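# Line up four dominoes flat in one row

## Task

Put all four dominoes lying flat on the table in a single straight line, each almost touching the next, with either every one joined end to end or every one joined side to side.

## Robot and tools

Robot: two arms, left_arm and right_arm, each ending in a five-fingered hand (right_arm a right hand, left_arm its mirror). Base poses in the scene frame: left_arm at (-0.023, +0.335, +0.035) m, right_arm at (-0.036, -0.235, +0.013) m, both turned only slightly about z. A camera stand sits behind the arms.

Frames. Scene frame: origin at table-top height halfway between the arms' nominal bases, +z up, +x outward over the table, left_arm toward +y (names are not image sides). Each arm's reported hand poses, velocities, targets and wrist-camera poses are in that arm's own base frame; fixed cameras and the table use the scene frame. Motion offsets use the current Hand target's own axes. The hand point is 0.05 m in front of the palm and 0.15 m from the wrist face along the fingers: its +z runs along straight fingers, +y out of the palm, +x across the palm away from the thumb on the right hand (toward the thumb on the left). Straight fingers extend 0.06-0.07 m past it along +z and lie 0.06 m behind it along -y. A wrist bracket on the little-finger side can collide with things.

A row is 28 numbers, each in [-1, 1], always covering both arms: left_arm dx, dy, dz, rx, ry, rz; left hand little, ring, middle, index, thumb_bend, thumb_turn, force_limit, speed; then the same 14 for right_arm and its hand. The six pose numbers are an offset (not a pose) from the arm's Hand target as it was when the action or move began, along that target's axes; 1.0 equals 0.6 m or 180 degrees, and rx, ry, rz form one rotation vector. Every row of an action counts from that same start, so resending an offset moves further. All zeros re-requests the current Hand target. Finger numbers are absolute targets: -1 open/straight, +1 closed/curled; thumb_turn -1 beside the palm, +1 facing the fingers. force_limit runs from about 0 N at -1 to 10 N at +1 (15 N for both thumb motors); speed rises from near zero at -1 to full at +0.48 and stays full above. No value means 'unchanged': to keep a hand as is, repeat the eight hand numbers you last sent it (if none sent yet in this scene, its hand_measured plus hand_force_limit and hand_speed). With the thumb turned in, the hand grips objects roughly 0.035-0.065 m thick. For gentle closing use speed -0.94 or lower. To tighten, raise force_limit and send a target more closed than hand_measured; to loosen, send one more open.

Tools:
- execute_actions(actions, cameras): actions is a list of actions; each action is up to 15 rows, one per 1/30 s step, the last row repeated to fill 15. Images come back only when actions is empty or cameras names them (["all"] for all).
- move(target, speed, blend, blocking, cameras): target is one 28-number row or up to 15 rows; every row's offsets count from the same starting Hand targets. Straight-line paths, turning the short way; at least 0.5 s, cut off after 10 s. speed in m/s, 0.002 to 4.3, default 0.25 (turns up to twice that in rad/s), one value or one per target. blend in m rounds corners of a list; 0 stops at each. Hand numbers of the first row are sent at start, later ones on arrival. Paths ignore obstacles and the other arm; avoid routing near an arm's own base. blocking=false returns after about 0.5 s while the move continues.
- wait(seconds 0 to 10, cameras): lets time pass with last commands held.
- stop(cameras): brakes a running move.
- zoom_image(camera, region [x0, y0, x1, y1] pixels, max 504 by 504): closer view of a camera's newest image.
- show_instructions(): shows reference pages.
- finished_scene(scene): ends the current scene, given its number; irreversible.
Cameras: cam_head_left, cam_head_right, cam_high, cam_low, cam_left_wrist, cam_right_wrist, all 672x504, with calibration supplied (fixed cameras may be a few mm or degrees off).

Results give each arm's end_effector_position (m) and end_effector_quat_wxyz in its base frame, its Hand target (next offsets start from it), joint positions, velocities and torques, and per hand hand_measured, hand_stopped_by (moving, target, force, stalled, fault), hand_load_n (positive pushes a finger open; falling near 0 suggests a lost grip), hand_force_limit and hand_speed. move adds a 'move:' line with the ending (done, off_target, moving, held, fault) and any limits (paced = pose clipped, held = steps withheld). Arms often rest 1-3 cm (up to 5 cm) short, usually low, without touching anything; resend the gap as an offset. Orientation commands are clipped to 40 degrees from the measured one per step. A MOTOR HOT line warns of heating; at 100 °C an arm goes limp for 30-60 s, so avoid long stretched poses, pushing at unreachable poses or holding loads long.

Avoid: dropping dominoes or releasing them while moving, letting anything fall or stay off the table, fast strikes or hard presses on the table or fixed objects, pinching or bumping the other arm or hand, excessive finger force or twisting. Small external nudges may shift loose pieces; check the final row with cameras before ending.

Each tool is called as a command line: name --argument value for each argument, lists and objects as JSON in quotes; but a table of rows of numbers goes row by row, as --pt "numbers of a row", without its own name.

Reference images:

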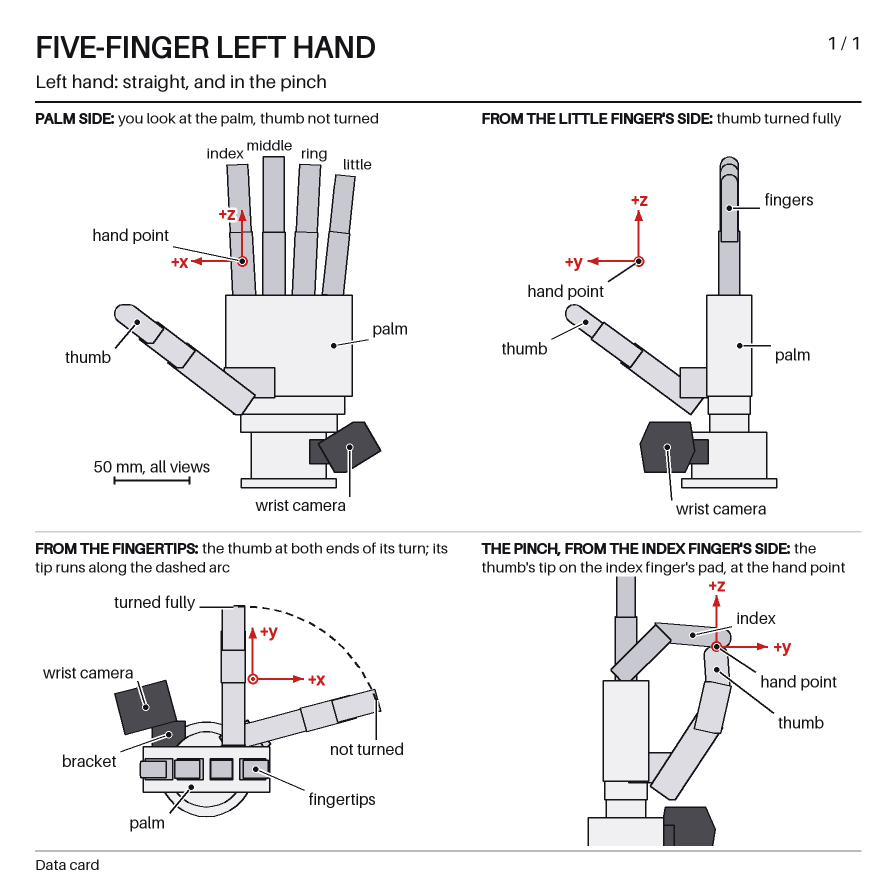

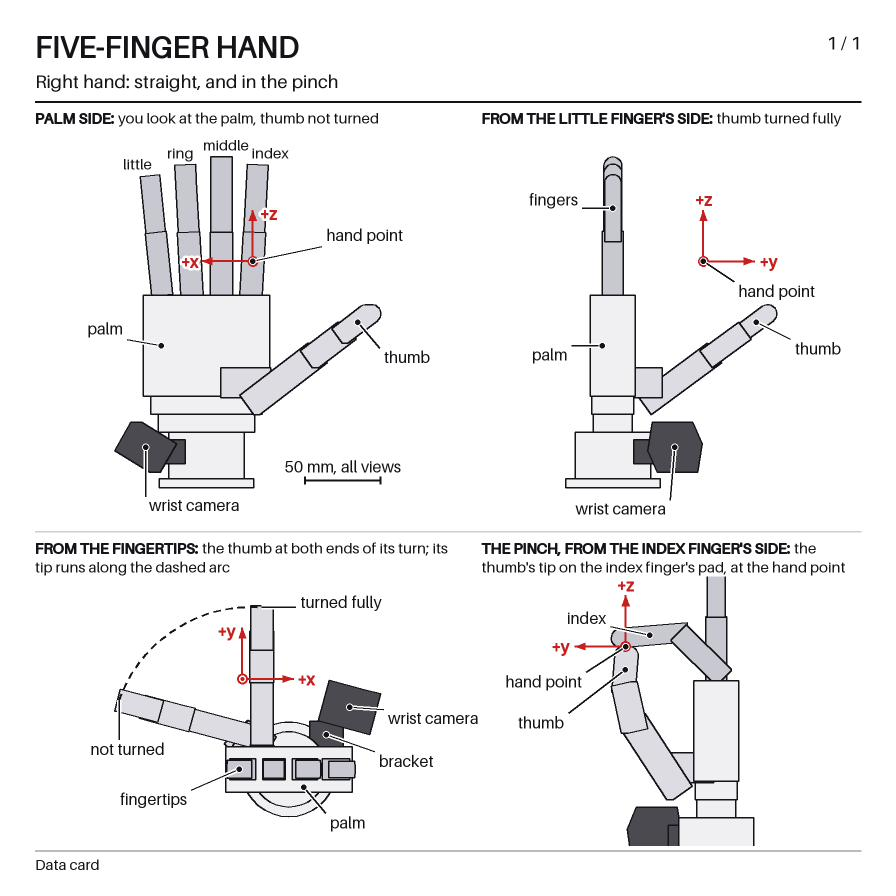

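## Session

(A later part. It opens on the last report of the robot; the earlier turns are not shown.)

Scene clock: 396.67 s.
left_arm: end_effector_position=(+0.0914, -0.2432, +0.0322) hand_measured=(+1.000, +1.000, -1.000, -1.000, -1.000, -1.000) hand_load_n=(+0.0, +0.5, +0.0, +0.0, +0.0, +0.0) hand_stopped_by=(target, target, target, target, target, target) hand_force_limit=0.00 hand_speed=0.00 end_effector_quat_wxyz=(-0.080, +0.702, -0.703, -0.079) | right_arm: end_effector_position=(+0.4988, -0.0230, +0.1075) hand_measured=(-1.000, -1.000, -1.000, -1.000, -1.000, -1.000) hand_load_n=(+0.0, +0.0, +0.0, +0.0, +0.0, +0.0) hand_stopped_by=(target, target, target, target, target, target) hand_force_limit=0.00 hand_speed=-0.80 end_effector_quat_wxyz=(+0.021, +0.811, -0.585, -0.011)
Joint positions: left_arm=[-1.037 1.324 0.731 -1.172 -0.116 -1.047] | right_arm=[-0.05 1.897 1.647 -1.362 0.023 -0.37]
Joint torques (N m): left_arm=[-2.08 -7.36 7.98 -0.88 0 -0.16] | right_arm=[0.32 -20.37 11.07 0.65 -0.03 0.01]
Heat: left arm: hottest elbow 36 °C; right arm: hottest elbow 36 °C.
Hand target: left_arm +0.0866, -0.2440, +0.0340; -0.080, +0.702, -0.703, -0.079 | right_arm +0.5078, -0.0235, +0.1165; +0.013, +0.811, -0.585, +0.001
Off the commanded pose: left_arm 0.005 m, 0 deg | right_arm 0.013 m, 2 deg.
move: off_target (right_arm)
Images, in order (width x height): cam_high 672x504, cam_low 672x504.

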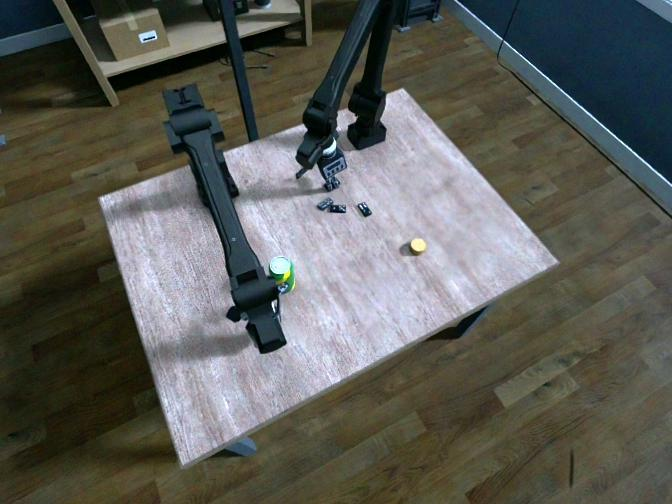

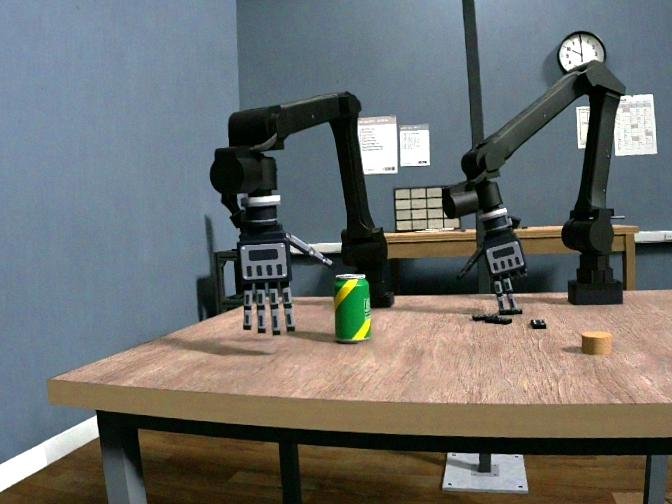

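move --pt "-0.0168 -0.01 -0.073 0 0 0 1 1 -1 -1 -1 -1 0 0 0 0 0 0 0 0 -1 -1 -1 -1 -1 -1 0 -0.8" --pt "-0.3922 -0.2223 -0.0393 0 0 0 1 1 -1 -1 -1 -1 0 0 0 0 0 0 0 0 -1 -1 -1 -1 -1 -1 0 -0.8" --speed 0.3 --cameras '["cam_high","cam_low","cam_head_left","cam_head_right"]'

zoom_image --camera "cam_high" --region '[310, 165, 380, 220]'

zoom_image --camera "cam_head_left" --region '[245, 305, 345, 395]'

zoom_image --camera "cam_low" --region '[465, 290, 565, 345]'

Scene clock: 408.20 s.
left_arm: end_effector_position=(+0.2018, -0.0211, +0.1006) hand_measured=(+1.000, +1.000, -1.000, -1.000, -1.000, -1.000) hand_load_n=(+0.0, +0.0, +0.0, +0.5, +0.0, +0.0) hand_stopped_by=(target, target, target, target, target, target) hand_force_limit=0.00 hand_speed=0.00 end_effector_quat_wxyz=(-0.073, +0.700, -0.704, -0.093) | right_arm: end_effector_position=(+0.4988, -0.0230, +0.1075) hand_measured=(-1.000, -1.000, -1.000, -1.000, -1.000, -1.000) hand_load_n=(+0.0, +0.0, +0.0, +0.0, +0.0, +0.0) hand_stopped_by=(target, target, target, target, target, target) hand_force_limit=0.00 hand_speed=-0.80 end_effector_quat_wxyz=(+0.021, +0.811, -0.585, -0.011)
Joint positions: left_arm=[-0.134 1.114 0.762 -1.278 -0.229 -0.136] | right_arm=[-0.05 1.897 1.647 -1.362 0.023 -0.37]
Joint torques (N m): left_arm=[0.38 -3.6 13.19 -0.05 -0.11 0.11] | right_arm=[0.44 -20.42 11.08 0.68 -0.04 0.03]
Heat: left arm: hottest elbow 37 °C; right arm: hottest elbow 36 °C.
Hand target: left_arm +0.2201, -0.0201, +0.1100; -0.081, +0.702, -0.703, -0.079 | right_arm +0.5078, -0.0235, +0.1165; +0.013, +0.811, -0.585, +0.001
Off the commanded pose: left_arm 0.020 m, 2 deg | right_arm 0.013 m, 2 deg.
move: off_target (left_arm, right_arm)
Images, in order (width x height): cam_head_left 672x504, cam_head_right 672x504, cam_high 672x504, cam_low 672x504.

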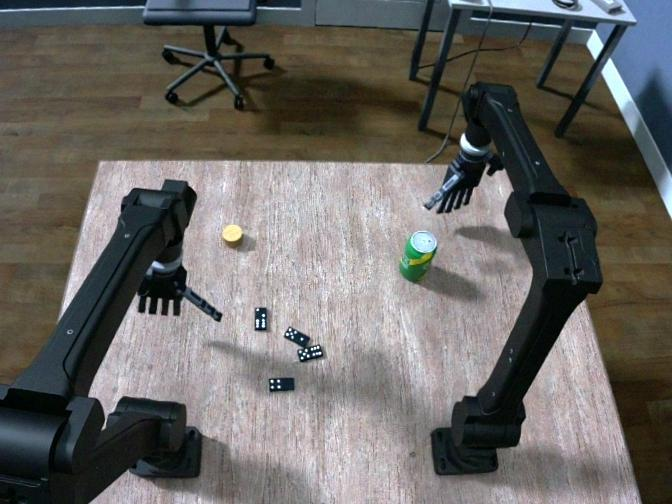

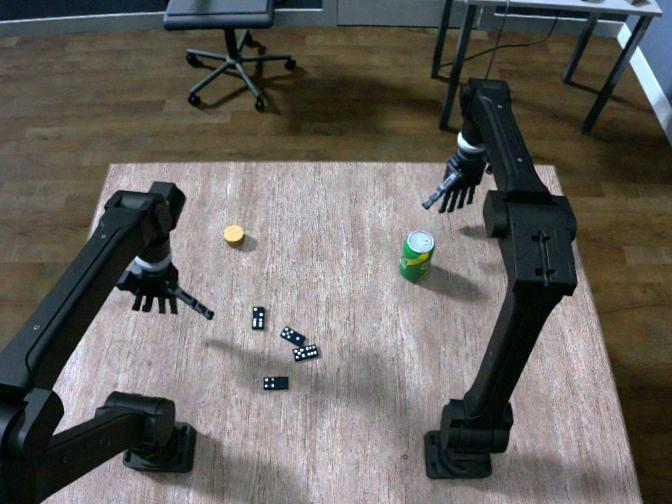

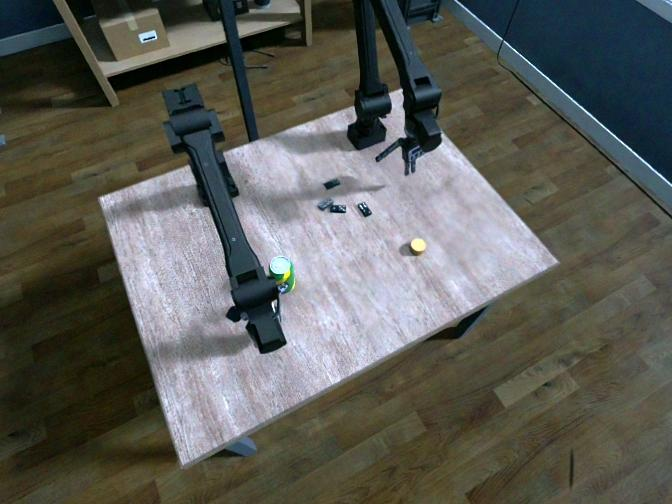

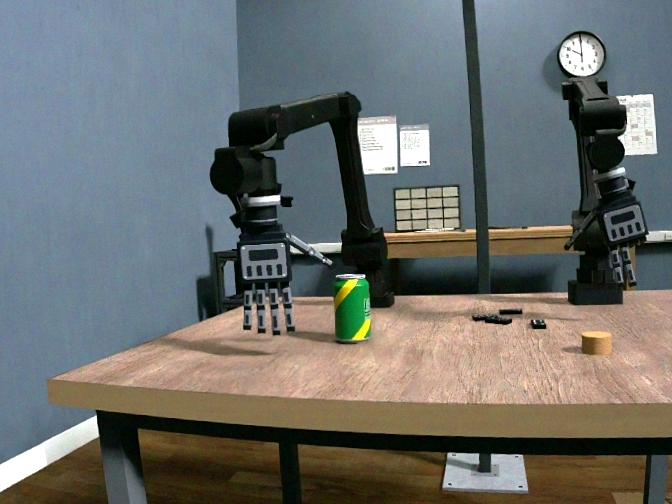

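Scaled by 7.200 from the camera's 672x504 image, which has a finer 960x720 frame.

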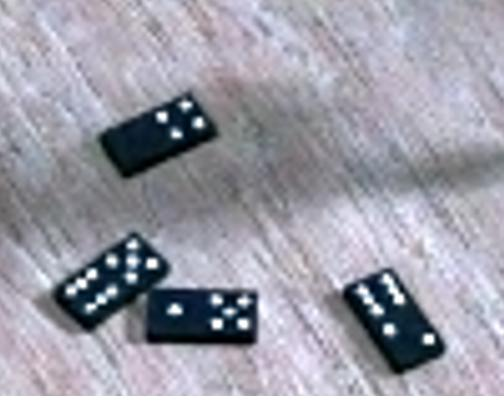

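Scaled by 5.040 from the camera's 672x504 image, which has a finer 960x720 frame.

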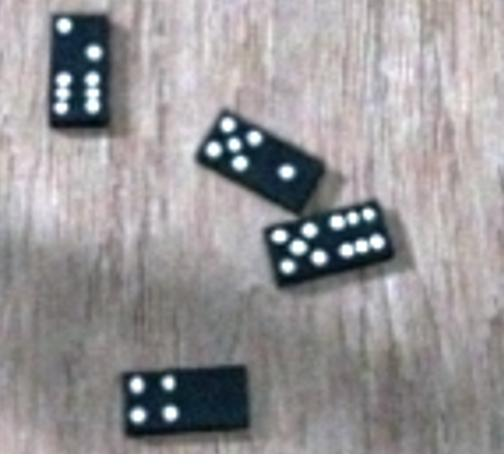

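Scaled by 5.040 from the camera's 672x504 image, which has a finer 960x720 frame.

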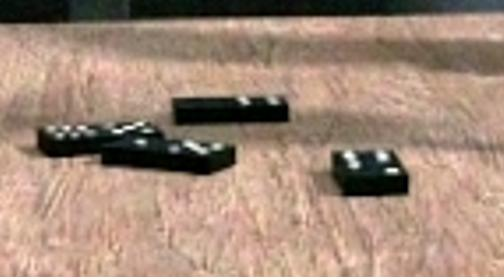

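move --target '[0.3923,0.0412,-0.0478,0.1125,0,0.487,1,1,1,-1,-1,-1,0,0,0,0,0,0,0,0,-1,-1,-1,-1,-1,-1,0,-0.8]' --speed 0.3 --cameras '["cam_high","cam_low"]'

zoom_image --camera "cam_high" --region '[290, 165, 360, 220]'

zoom_image --camera "cam_low" --region '[445, 290, 545, 345]'

Scene clock: 433.53 s.
left_arm: end_effector_position=(+0.1873, -0.2363, +0.0782) hand_measured=(+1.000, +1.000, +1.000, -1.000, -1.000, -1.000) hand_load_n=(+0.0, +0.0, +0.0, +0.0, +0.0, -0.5) hand_stopped_by=(target, target, target, target, target, target) hand_force_limit=0.00 hand_speed=0.00 end_effector_quat_wxyz=(+0.108, -0.011, +0.994, +0.014) | right_arm: end_effector_position=(+0.4988, -0.0230, +0.1075) hand_measured=(-1.000, -1.000, -1.000, -1.000, -1.000, -1.000) hand_load_n=(+0.0, +0.0, +0.0, +0.0, +0.0, +0.0) hand_stopped_by=(target, target, target, target, target, target) hand_force_limit=0.00 hand_speed=-0.80 end_effector_quat_wxyz=(+0.021, +0.811, -0.585, -0.011)
Joint positions: left_arm=[-1.038 1.339 0.884 -1.032 -0.201 0.518] | right_arm=[-0.05 1.897 1.647 -1.362 0.023 -0.37]
Joint torques (N m): left_arm=[-1.73 -7 12.97 0.29 -0.12 0.1] | right_arm=[0.44 -20.37 11.18 0.59 -0.06 0.03]
Heat: left arm: hottest elbow 38 °C; right arm: hottest elbow 36 °C.
Hand target: left_arm +0.1951, -0.2559, +0.0851; +0.114, +0.000, +0.993, +0.000 | right_arm +0.5078, -0.0235, +0.1165; +0.013, +0.811, -0.585, +0.001
Off the commanded pose: left_arm 0.022 m, 2 deg | right_arm 0.013 m, 2 deg.
move: off_target (left_arm, right_arm)
Images, in order (width x height): cam_high 672x504, cam_low 672x504.

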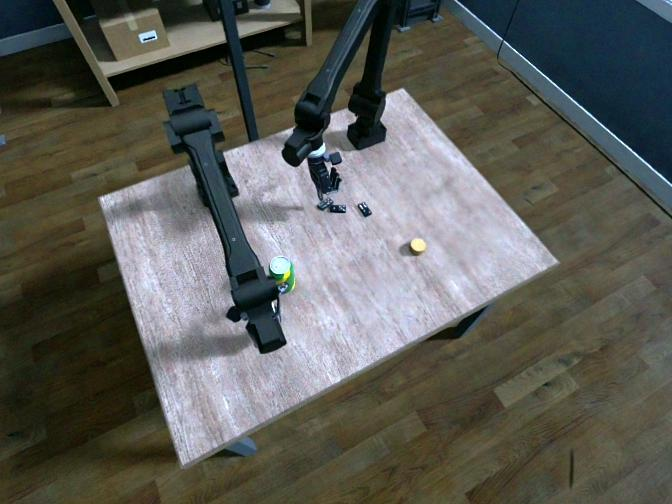

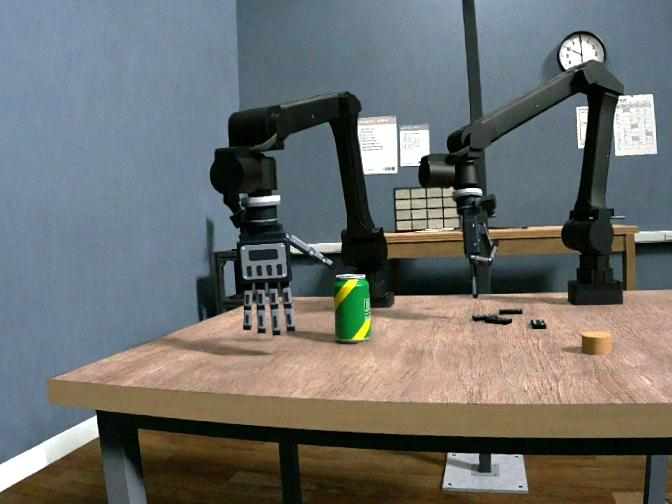

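Scaled by 7.200 from the camera's 672x504 image, which has a finer 960x720 frame.

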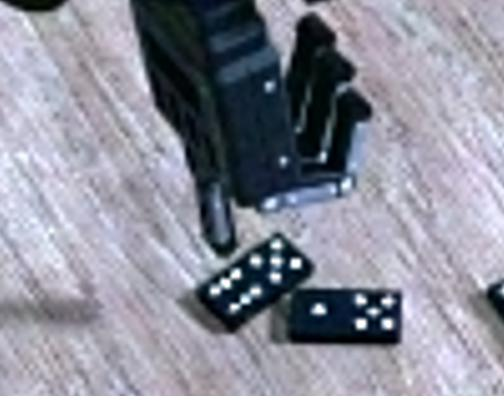

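Scaled by 5.040 from the camera's 672x504 image, which has a finer 960x720 frame.

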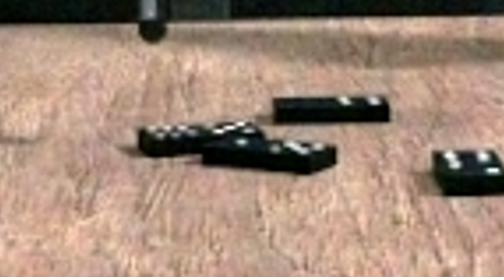

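move --pt "-0.013 -0.0233 0.003 0 0 0 1 1 1 -1 -1 -1 0 0 0 0 0 0 0 0 -1 -1 -1 -1 -1 -1 0 -0.8" --pt "0.017 -0.01 0.0883 0 0 0 1 1 1 -1 -1 -1 0 0 0 0 0 0 0 0 -1 -1 -1 -1 -1 -1 0 -0.8" --speed 0.12 --cameras '["cam_high","cam_low"]'

zoom_image --camera "cam_high" --region '[290, 165, 360, 220]'

zoom_image --camera "cam_low" --region '[445, 290, 545, 345]'

Scene clock: 442.43 s.
left_arm: end_effector_position=(+0.2008, -0.2593, +0.0372) hand_measured=(+1.000, +1.000, +1.000, -1.000, -1.000, -1.000) hand_load_n=(+0.0, +0.0, +0.0, +0.0, +0.0, +0.0) hand_stopped_by=(target, target, target, target, target, target) hand_force_limit=0.00 hand_speed=0.00 end_effector_quat_wxyz=(+0.118, -0.013, +0.993, -0.003) | right_arm: end_effector_position=(+0.4988, -0.0230, +0.1075) hand_measured=(-1.000, -1.000, -1.000, -1.000, -1.000, -1.000) hand_load_n=(+0.0, +0.0, +0.0, +0.0, +0.0, +0.0) hand_stopped_by=(target, target, target, target, target, target) hand_force_limit=0.00 hand_speed=-0.80 end_effector_quat_wxyz=(+0.021, +0.811, -0.585, -0.011)
Joint positions: left_arm=[-1.038 1.438 0.863 -0.872 -0.201 0.519] | right_arm=[-0.05 1.897 1.647 -1.362 0.023 -0.37]
Joint torques (N m): left_arm=[-2.02 -8.29 8.51 0.39 -0.12 0.09] | right_arm=[0.62 -20.19 11.08 0.5 -0.03 0.05]
Heat: left arm: hottest elbow 40 °C; right arm: hottest elbow 36 °C.
Hand target: left_arm +0.1972, -0.2620, +0.0312; +0.114, +0.000, +0.993, +0.000 | right_arm +0.5078, -0.0235, +0.1165; +0.013, +0.811, -0.585, +0.001
Off the commanded pose: left_arm 0.008 m, 2 deg | right_arm 0.013 m, 2 deg.
move: off_target (right_arm)
Images, in order (width x height): cam_high 672x504, cam_low 672x504.

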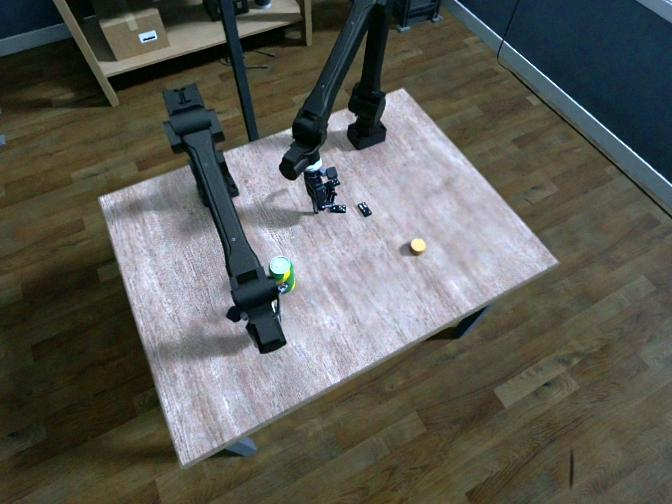

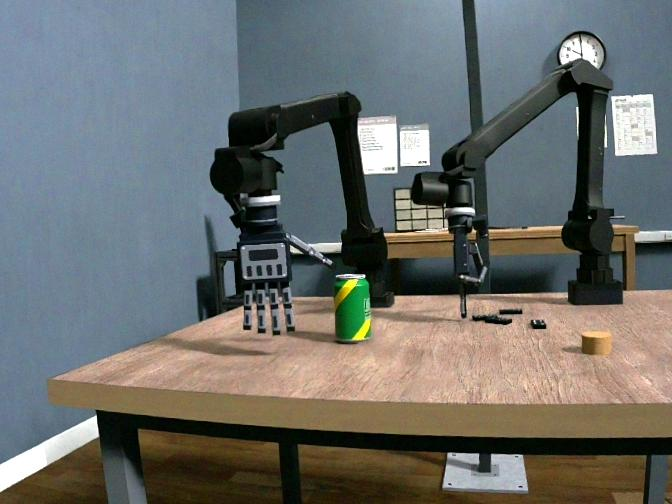

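Scaled by 7.200 from the camera's 672x504 image, which has a finer 960x720 frame.

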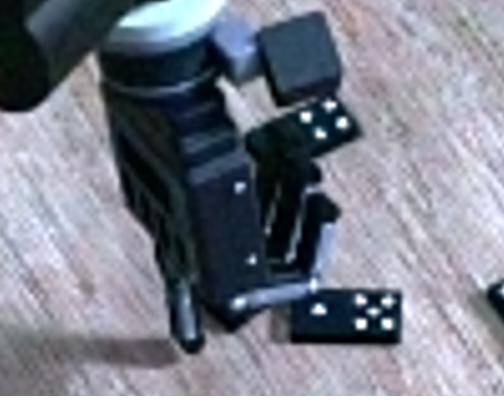

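Scaled by 5.040 from the camera's 672x504 image, which has a finer 960x720 frame.

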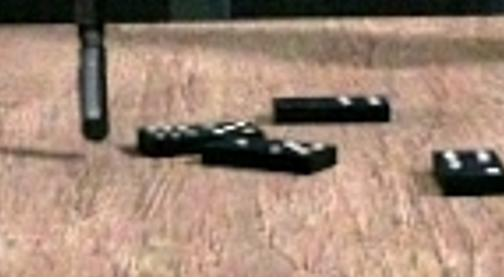

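move --pt "0.0066 0.0292 -0.0063 0 0 0 1 1 1 -1 -1 -1 0 0 0 0 0 0 0 0 -1 -1 -1 -1 -1 -1 0 -0.8" --pt "0.0133 0.0625 -0.0096 0 0 0 1 1 1 -1 -1 -1 0 0 0 0 0 0 0 0 -1 -1 -1 -1 -1 -1 0 -0.8" --speed 0.07 --cameras '["cam_high","cam_low"]'

zoom_image --camera "cam_high" --region '[290, 165, 360, 220]'

zoom_image --camera "cam_low" --region '[445, 290, 545, 345]'

Scene clock: 456.97 s.
left_arm: end_effector_position=(+0.1851, -0.2287, +0.0355) hand_measured=(+1.000, +1.000, +1.000, -1.000, -1.000, -1.000) hand_load_n=(+0.5, +0.0, +0.0, +0.0, +0.0, +0.0) hand_stopped_by=(target, target, target, target, target, target) hand_force_limit=0.00 hand_speed=0.00 end_effector_quat_wxyz=(+0.115, +0.000, +0.993, +0.000) | right_arm: end_effector_position=(+0.4988, -0.0230, +0.1075) hand_measured=(-1.000, -1.000, -1.000, -1.000, -1.000, -1.000) hand_load_n=(+0.0, +0.0, +0.0, +0.0, +0.0, +0.0) hand_stopped_by=(target, target, target, target, target, target) hand_force_limit=0.00 hand_speed=-0.80 end_effector_quat_wxyz=(+0.021, +0.811, -0.585, -0.011)
Joint positions: left_arm=[-1.036 1.357 0.775 -0.871 -0.198 0.548] | right_arm=[-0.05 1.897 1.647 -1.362 0.023 -0.37]
Joint torques (N m): left_arm=[0.32 -8.76 8.08 0.2 -0.11 0.1] | right_arm=[0.56 -20.48 11.14 0.54 -0.03 0.03]
Heat: left arm: hottest elbow 39 °C; right arm: hottest elbow 37 °C.
Hand target: left_arm +0.1881, -0.2244, +0.0349; +0.114, +0.000, +0.993, +0.000 | right_arm +0.5078, -0.0235, +0.1165; +0.013, +0.811, -0.585, +0.001
Off the commanded pose: left_arm 0.005 m, 0 deg | right_arm 0.013 m, 2 deg.
move: off_target (right_arm)
Images, in order (width x height): cam_high 672x504, cam_low 672x504.

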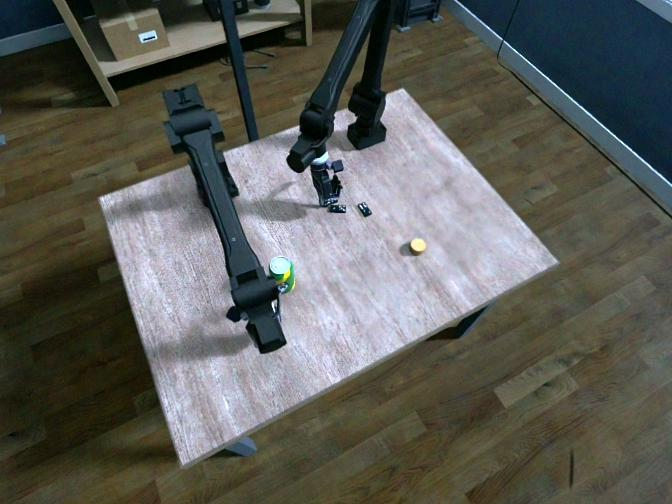

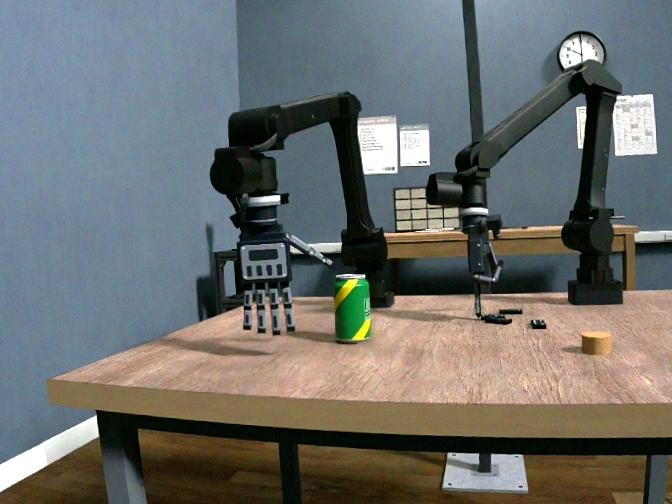

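Scaled by 7.200 from the camera's 672x504 image, which has a finer 960x720 frame.

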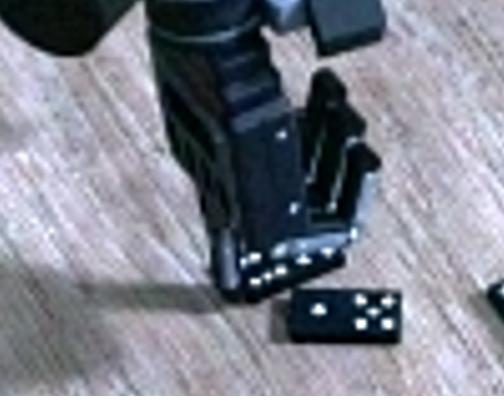

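Scaled by 5.040 from the camera's 672x504 image, which has a finer 960x720 frame.

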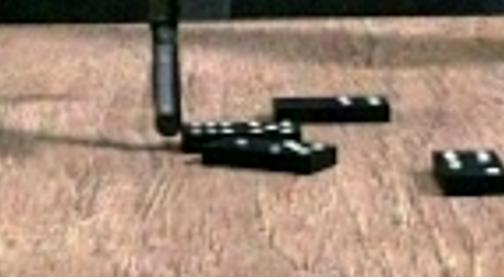

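move --target '[-0.005,0.0517,0,0,0,0,1,1,1,-1,-1,-1,0,0,0,0,0,0,0,0,-1,-1,-1,-1,-1,-1,0,-0.8]' --speed 0.07 --cameras '["cam_high","cam_low"]'

zoom_image --camera "cam_high" --region '[300, 165, 370, 220]'

zoom_image --camera "cam_low" --region '[445, 290, 545, 345]'

Scene clock: 464.00 s.
left_arm: end_effector_position=(+0.1881, -0.1966, +0.0362) hand_measured=(+1.000, +1.000, +1.000, -1.000, -1.000, -1.000) hand_load_n=(+0.0, +0.0, +0.0, +0.0, +0.0, +0.5) hand_stopped_by=(target, target, target, target, target, target) hand_force_limit=0.00 hand_speed=0.00 end_effector_quat_wxyz=(+0.113, +0.000, +0.994, +0.002) | right_arm: end_effector_position=(+0.4988, -0.0230, +0.1075) hand_measured=(-1.000, -1.000, -1.000, -1.000, -1.000, -1.000) hand_load_n=(+0.0, +0.0, +0.0, +0.0, +0.0, +0.0) hand_stopped_by=(target, target, target, target, target, target) hand_force_limit=0.00 hand_speed=-0.80 end_effector_quat_wxyz=(+0.021, +0.811, -0.585, -0.011)
Joint positions: left_arm=[-0.974 1.288 0.713 -0.871 -0.19 0.609] | right_arm=[-0.05 1.897 1.647 -1.362 0.023 -0.37]
Joint torques (N m): left_arm=[0.26 -7.65 8.16 0.34 -0.11 0.11] | right_arm=[0.38 -20.37 11.12 0.46 -0.04 0.03]
Heat: left arm: hottest elbow 39 °C; right arm: hottest elbow 37 °C.
Hand target: left_arm +0.1910, -0.1933, +0.0355; +0.114, +0.000, +0.993, +0.000 | right_arm +0.5078, -0.0235, +0.1165; +0.013, +0.811, -0.585, +0.001
Off the commanded pose: left_arm 0.004 m, 0 deg | right_arm 0.013 m, 2 deg.
move: off_target (right_arm)
Images, in order (width x height): cam_high 672x504, cam_low 672x504.

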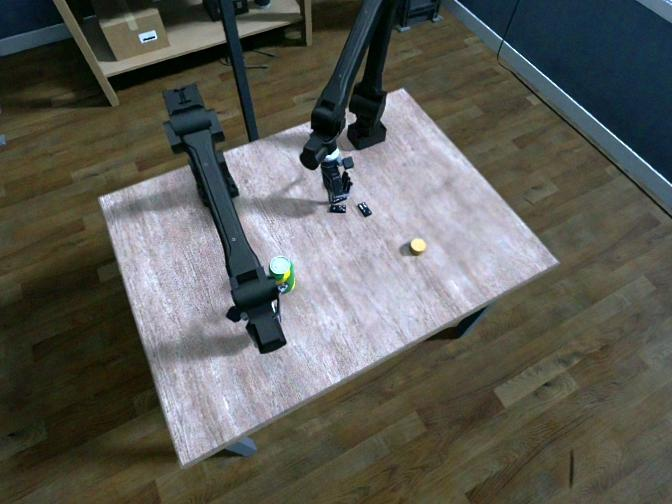

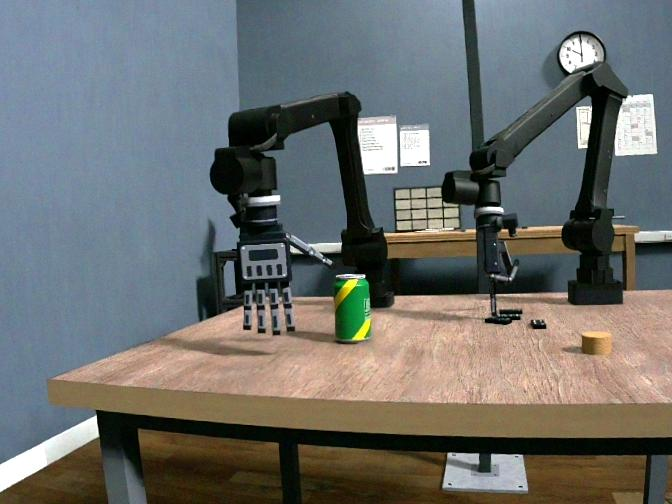

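Scaled by 7.200 from the camera's 672x504 image, which has a finer 960x720 frame.

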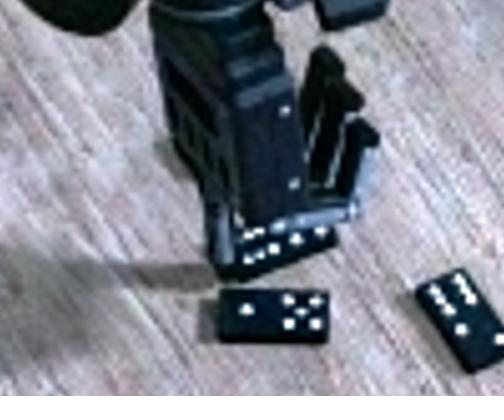

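Scaled by 5.040 from the camera's 672x504 image, which has a finer 960x720 frame.

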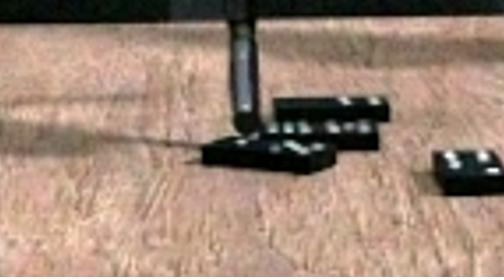

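move --pt "-0.0188 -0.0133 -0.0812 0 0 0 1 1 1 -1 -1 -1 0 0 0 0 0 0 0 0 -1 -1 -1 -1 -1 -1 0 -0.8" --pt "-0.0656 -0.1412 -0.0695 -0.1125 0 -0.487 1 1 -1 -1 -1 -1 0 0 0 0 0 0 0 0 -1 -1 -1 -1 -1 -1 0 -0.8" --speed 0.25 --cameras '["cam_high","cam_low"]'

zoom_image --camera "cam_high" --region '[300, 165, 370, 220]'

zoom_image --camera "cam_low" --region '[445, 290, 545, 345]'

Scene clock: 483.90 s.
left_arm: end_effector_position=(+0.2066, -0.2690, +0.0802) hand_measured=(+1.000, +1.000, -1.000, -1.000, -1.000, -1.000) hand_load_n=(+0.5, +0.0, +0.0, +0.0, +0.0, +0.0) hand_stopped_by=(target, target, target, target, target, target) hand_force_limit=0.00 hand_speed=0.00 end_effector_quat_wxyz=(-0.082, +0.692, -0.712, -0.085) | right_arm: end_effector_position=(+0.4988, -0.0230, +0.1075) hand_measured=(-1.000, -1.000, -1.000, -1.000, -1.000, -1.000) hand_load_n=(+0.0, +0.0, +0.0, +0.0, +0.0, +0.0) hand_stopped_by=(target, target, target, target, target, target) hand_force_limit=0.00 hand_speed=-0.80 end_effector_quat_wxyz=(+0.021, +0.811, -0.585, -0.011)
Joint positions: left_arm=[-0.818 1.493 1.047 -1.299 -0.16 -0.803] | right_arm=[-0.05 1.897 1.647 -1.362 0.023 -0.37]
Joint torques (N m): left_arm=[0.26 -8.82 12.33 -0.8 -0.05 -0.17] | right_arm=[0.73 -20.66 11.23 0.49 -0.05 0.01]
Heat: left arm: hottest elbow 39 °C; right arm: hottest elbow 37 °C.
Hand target: left_arm +0.2200, -0.2781, +0.0851; -0.081, +0.702, -0.703, -0.079 | right_arm +0.5078, -0.0235, +0.1165; +0.013, +0.811, -0.585, +0.001
Off the commanded pose: left_arm 0.017 m, 2 deg | right_arm 0.013 m, 2 deg.
move: off_target (left_arm, right_arm); target 2's new numbers were sent with left_arm's hand 0.017 m and 2 deg from that target
Images, in order (width x height): cam_high 672x504, cam_low 672x504.

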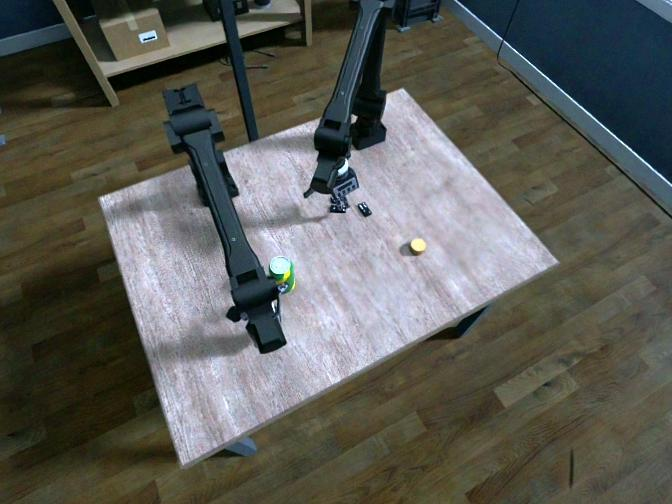

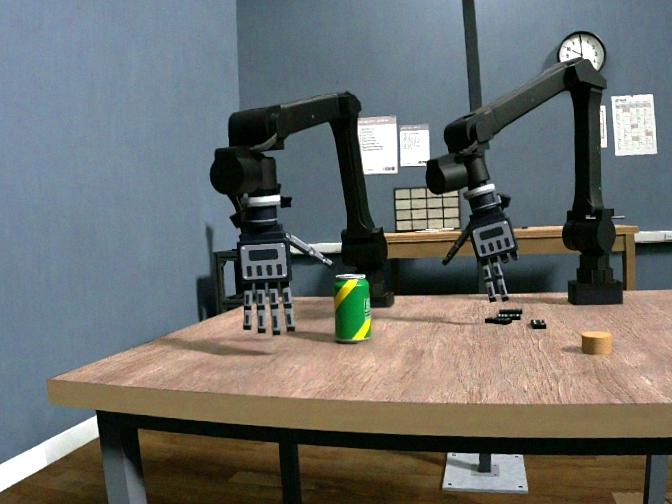

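Scaled by 7.200 from the camera's 672x504 image, which has a finer 960x720 frame.

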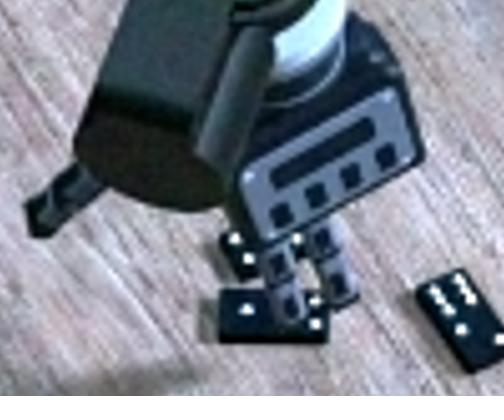

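Scaled by 5.040 from the camera's 672x504 image, which has a finer 960x720 frame.

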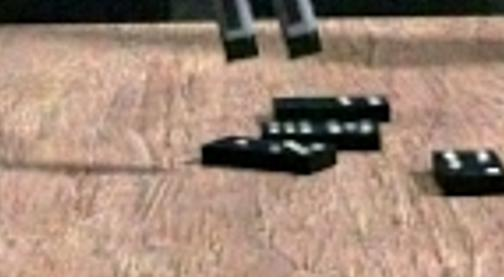

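move --target '[0.0112,0.01,0.0933,0,0,0,1,1,-1,-1,-1,-1,0,0,0,0,0,0,0,0,-1,-1,-1,-1,-1,-1,0,-0.8]' --speed 0.12 --cameras '["cam_high","cam_low"]'

zoom_image --camera "cam_high" --region '[300, 165, 370, 220]'

zoom_image --camera "cam_low" --region '[445, 290, 545, 345]'

Scene clock: 490.03 s.
left_arm: end_effector_position=(+0.2112, -0.2740, +0.0358) hand_measured=(+1.000, +1.000, -1.000, -1.000, -1.000, -1.000) hand_load_n=(+0.0, +0.0, +0.0, +0.0, -0.5, +0.0) hand_stopped_by=(target, target, target, target, target, target) hand_force_limit=0.00 hand_speed=0.00 end_effector_quat_wxyz=(-0.082, +0.694, -0.712, -0.074) | right_arm: end_effector_position=(+0.4988, -0.0230, +0.1075) hand_measured=(-1.000, -1.000, -1.000, -1.000, -1.000, -1.000) hand_load_n=(+0.0, +0.0, +0.0, +0.0, +0.0, +0.0) hand_stopped_by=(target, target, target, target, target, target) hand_force_limit=0.00 hand_speed=-0.80 end_effector_quat_wxyz=(+0.021, +0.811, -0.585, -0.011)
Joint positions: left_arm=[-0.818 1.553 0.987 -1.157 -0.16 -0.804] | right_arm=[-0.05 1.897 1.647 -1.362 0.023 -0.37]
Joint torques (N m): left_arm=[0.26 -9.58 7.95 -0.17 -0.05 -0.16] | right_arm=[0.5 -20.42 11.21 0.55 -0.04 0.03]
Heat: left arm: hottest elbow 39 °C; right arm: hottest elbow 37 °C.
Hand target: left_arm +0.2141, -0.2721, +0.0291; -0.081, +0.702, -0.703, -0.079 | right_arm +0.5078, -0.0235, +0.1165; +0.013, +0.811, -0.585, +0.001
Off the commanded pose: left_arm 0.008 m, 2 deg | right_arm 0.013 m, 2 deg.
move: off_target (right_arm)
Images, in order (width x height): cam_high 672x504, cam_low 672x504.

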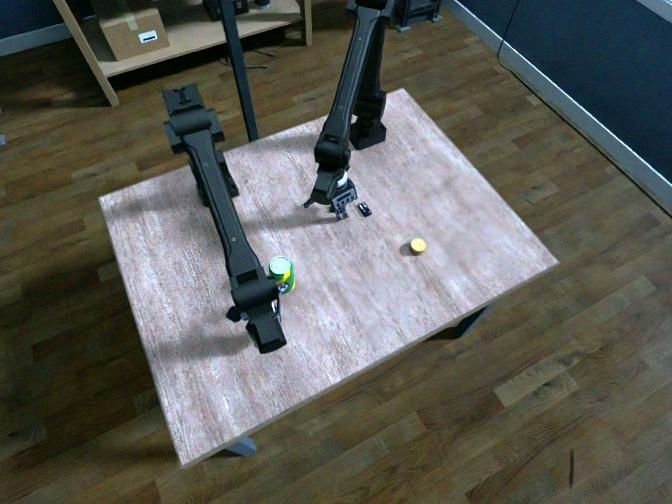

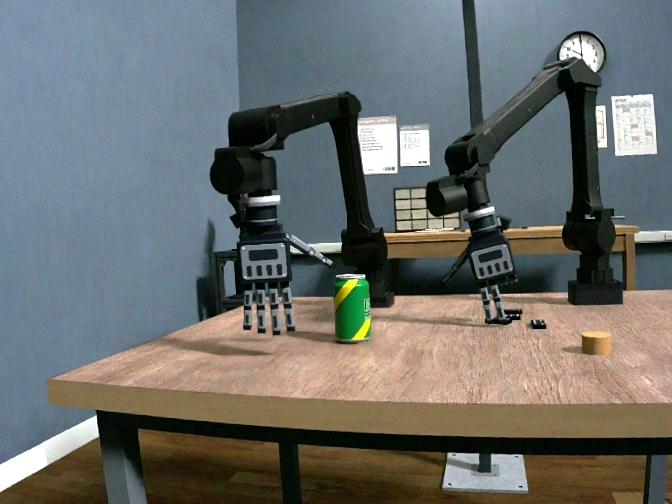

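Scaled by 7.200 from the camera's 672x504 image, which has a finer 960x720 frame.

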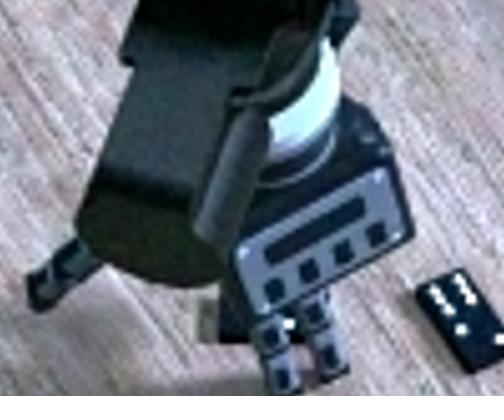

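Scaled by 5.040 from the camera's 672x504 image, which has a finer 960x720 frame.

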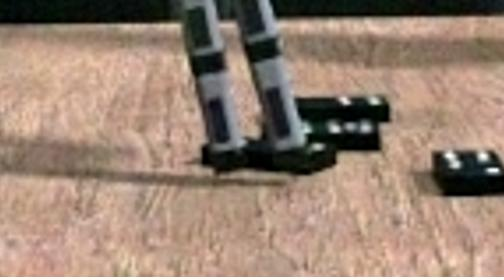

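move --target '[-0.003,0.0927,-0.0087,0,0,0,1,1,-1,-1,-1,-1,0,0,0,0,0,0,0,0,-1,-1,-1,-1,-1,-1,0,-0.8]' --speed 0.08 --cameras '["cam_high","cam_low"]'

zoom_image --camera "cam_high" --region '[300, 165, 370, 220]'

zoom_image --camera "cam_low" --region '[445, 290, 545, 345]'

Scene clock: 498.23 s.
left_arm: end_effector_position=(+0.1657, -0.2718, +0.0342) hand_measured=(+1.000, +1.000, -1.000, -1.000, -1.000, -1.000) hand_load_n=(+0.0, +0.0, +0.0, +0.0, -0.5, +0.0) hand_stopped_by=(target, target, target, target, target, target) hand_force_limit=0.00 hand_speed=0.00 end_effector_quat_wxyz=(-0.080, +0.703, -0.703, -0.075) | right_arm: end_effector_position=(+0.4988, -0.0230, +0.1075) hand_measured=(-1.000, -1.000, -1.000, -1.000, -1.000, -1.000) hand_load_n=(+0.0, +0.0, +0.0, +0.0, +0.0, +0.0) hand_stopped_by=(target, target, target, target, target, target) hand_force_limit=0.00 hand_speed=-0.80 end_effector_quat_wxyz=(+0.021, +0.811, -0.585, -0.011)
Joint positions: left_arm=[-0.901 1.482 0.899 -1.158 -0.142 -0.912] | right_arm=[-0.05 1.897 1.647 -1.362 0.023 -0.37]
Joint torques (N m): left_arm=[-2.02 -10.23 7.49 -0.81 -0.02 -0.17] | right_arm=[0.56 -20.25 11.12 0.5 -0.06 0.02]
Heat: left arm: hottest elbow 39 °C; right arm: hottest elbow 37 °C.
Hand target: left_arm +0.1584, -0.2714, +0.0345; -0.081, +0.702, -0.703, -0.079 | right_arm +0.5078, -0.0235, +0.1165; +0.013, +0.811, -0.585, +0.001
Off the commanded pose: left_arm 0.007 m, 0 deg | right_arm 0.013 m, 2 deg.
move: off_target (right_arm)
Images, in order (width x height): cam_high 672x504, cam_low 672x504.

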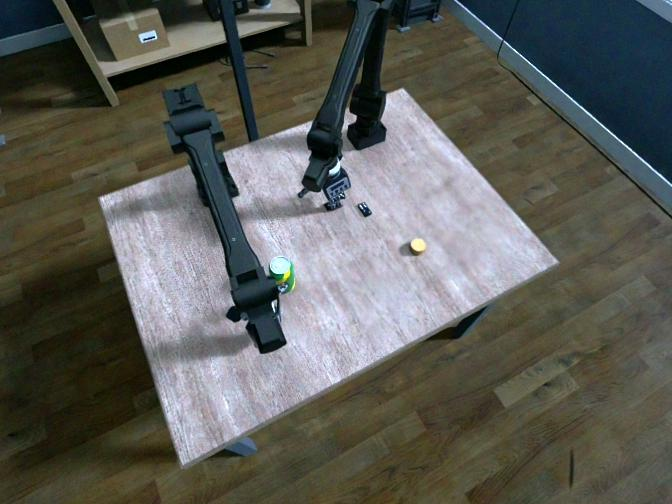

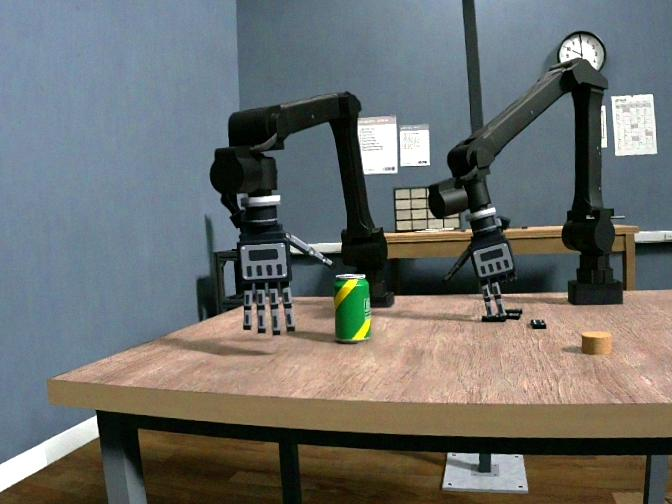

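Scaled by 7.200 from the camera's 672x504 image, which has a finer 960x720 frame.

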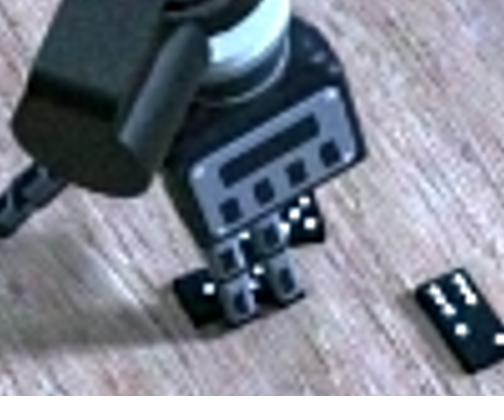

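Scaled by 5.040 from the camera's 672x504 image, which has a finer 960x720 frame.

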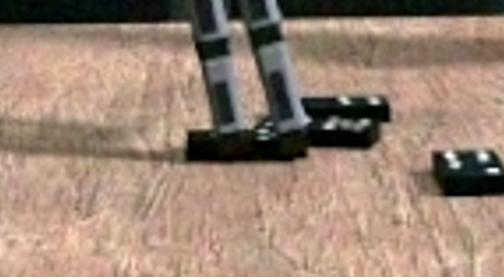

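move --pt "-0.0168 -0.0167 -0.073 0 0 0 1 1 -1 -1 -1 -1 0 0 0 0 0 0 0 0 -1 -1 -1 -1 -1 -1 0 -0.8" --pt "-0.0189 -0.036 -0.082 0.1125 0 0.487 1 1 -1 -1 -1 -1 0 0 0 0 0 0 0 0 -1 -1 -1 -1 -1 -1 0 -0.8" --speed 0.25 --cameras '["cam_high","cam_low"]'

zoom_image --camera "cam_high" --region '[300, 165, 370, 220]'

zoom_image --camera "cam_low" --region '[445, 290, 545, 345]'

Scene clock: 512.23 s.
left_arm: end_effector_position=(+0.1834, -0.2692, +0.0853) hand_measured=(+1.000, +1.000, -1.000, -1.000, -1.000, -1.000) hand_load_n=(+0.5, +0.0, +0.0, +0.0, +0.0, +0.0) hand_stopped_by=(target, target, target, target, target, target) hand_force_limit=0.00 hand_speed=0.00 end_effector_quat_wxyz=(+0.114, -0.014, +0.993, +0.005) | right_arm: end_effector_position=(+0.4988, -0.0230, +0.1075) hand_measured=(-1.000, -1.000, -1.000, -1.000, -1.000, -1.000) hand_load_n=(+0.0, +0.0, +0.0, +0.0, +0.0, +0.0) hand_stopped_by=(target, target, target, target, target, target) hand_force_limit=0.00 hand_speed=-0.80 end_effector_quat_wxyz=(+0.021, +0.811, -0.585, -0.011)
Joint positions: left_arm=[-1.092 1.386 0.953 -1.042 -0.207 0.461] | right_arm=[-0.05 1.897 1.647 -1.362 0.023 -0.37]
Joint torques (N m): left_arm=[-1.9 -10.17 8.79 0.35 -0.12 0.11] | right_arm=[0.03 -20.48 11.06 0.61 -0.02 0.01]
Heat: left arm: hottest elbow 39 °C; right arm: hottest elbow 37 °C.
Hand target: left_arm +0.1799, -0.2715, +0.0851; +0.114, +0.000, +0.993, +0.000 | right_arm +0.5078, -0.0235, +0.1165; +0.013, +0.811, -0.585, +0.001
Off the commanded pose: left_arm 0.004 m, 2 deg | right_arm 0.013 m, 2 deg.
move: off_target (right_arm)
Images, in order (width x height): cam_high 672x504, cam_low 672x504.

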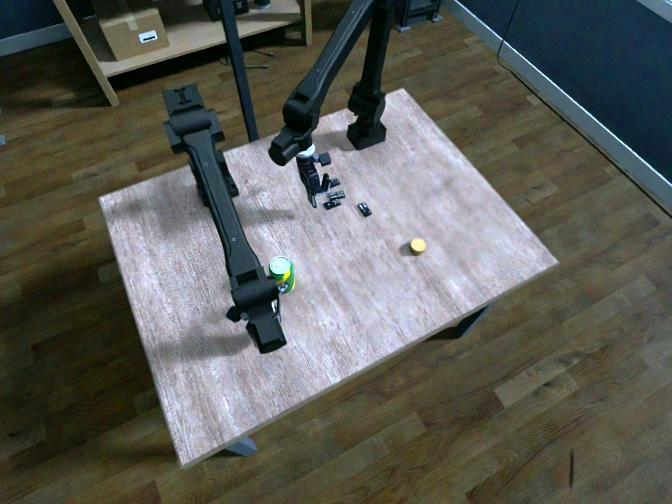

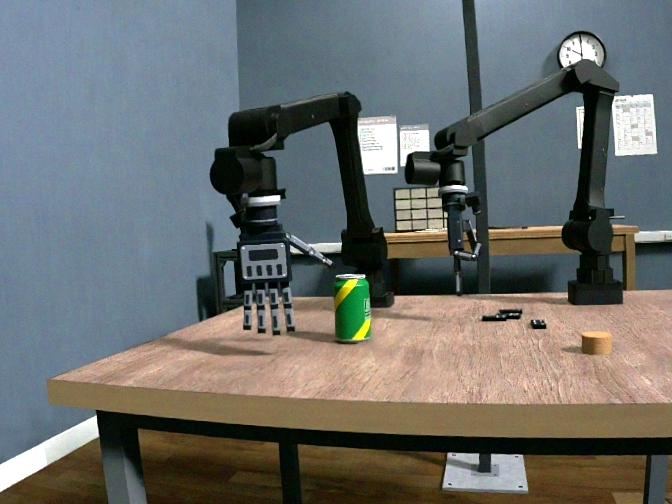

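Scaled by 7.200 from the camera's 672x504 image, which has a finer 960x720 frame.

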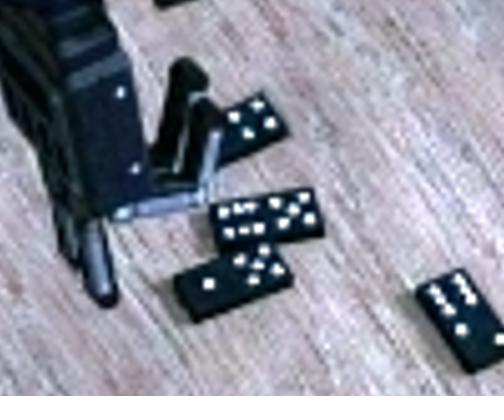

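Scaled by 5.040 from the camera's 672x504 image, which has a finer 960x720 frame.

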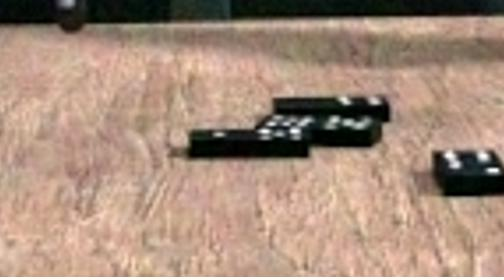

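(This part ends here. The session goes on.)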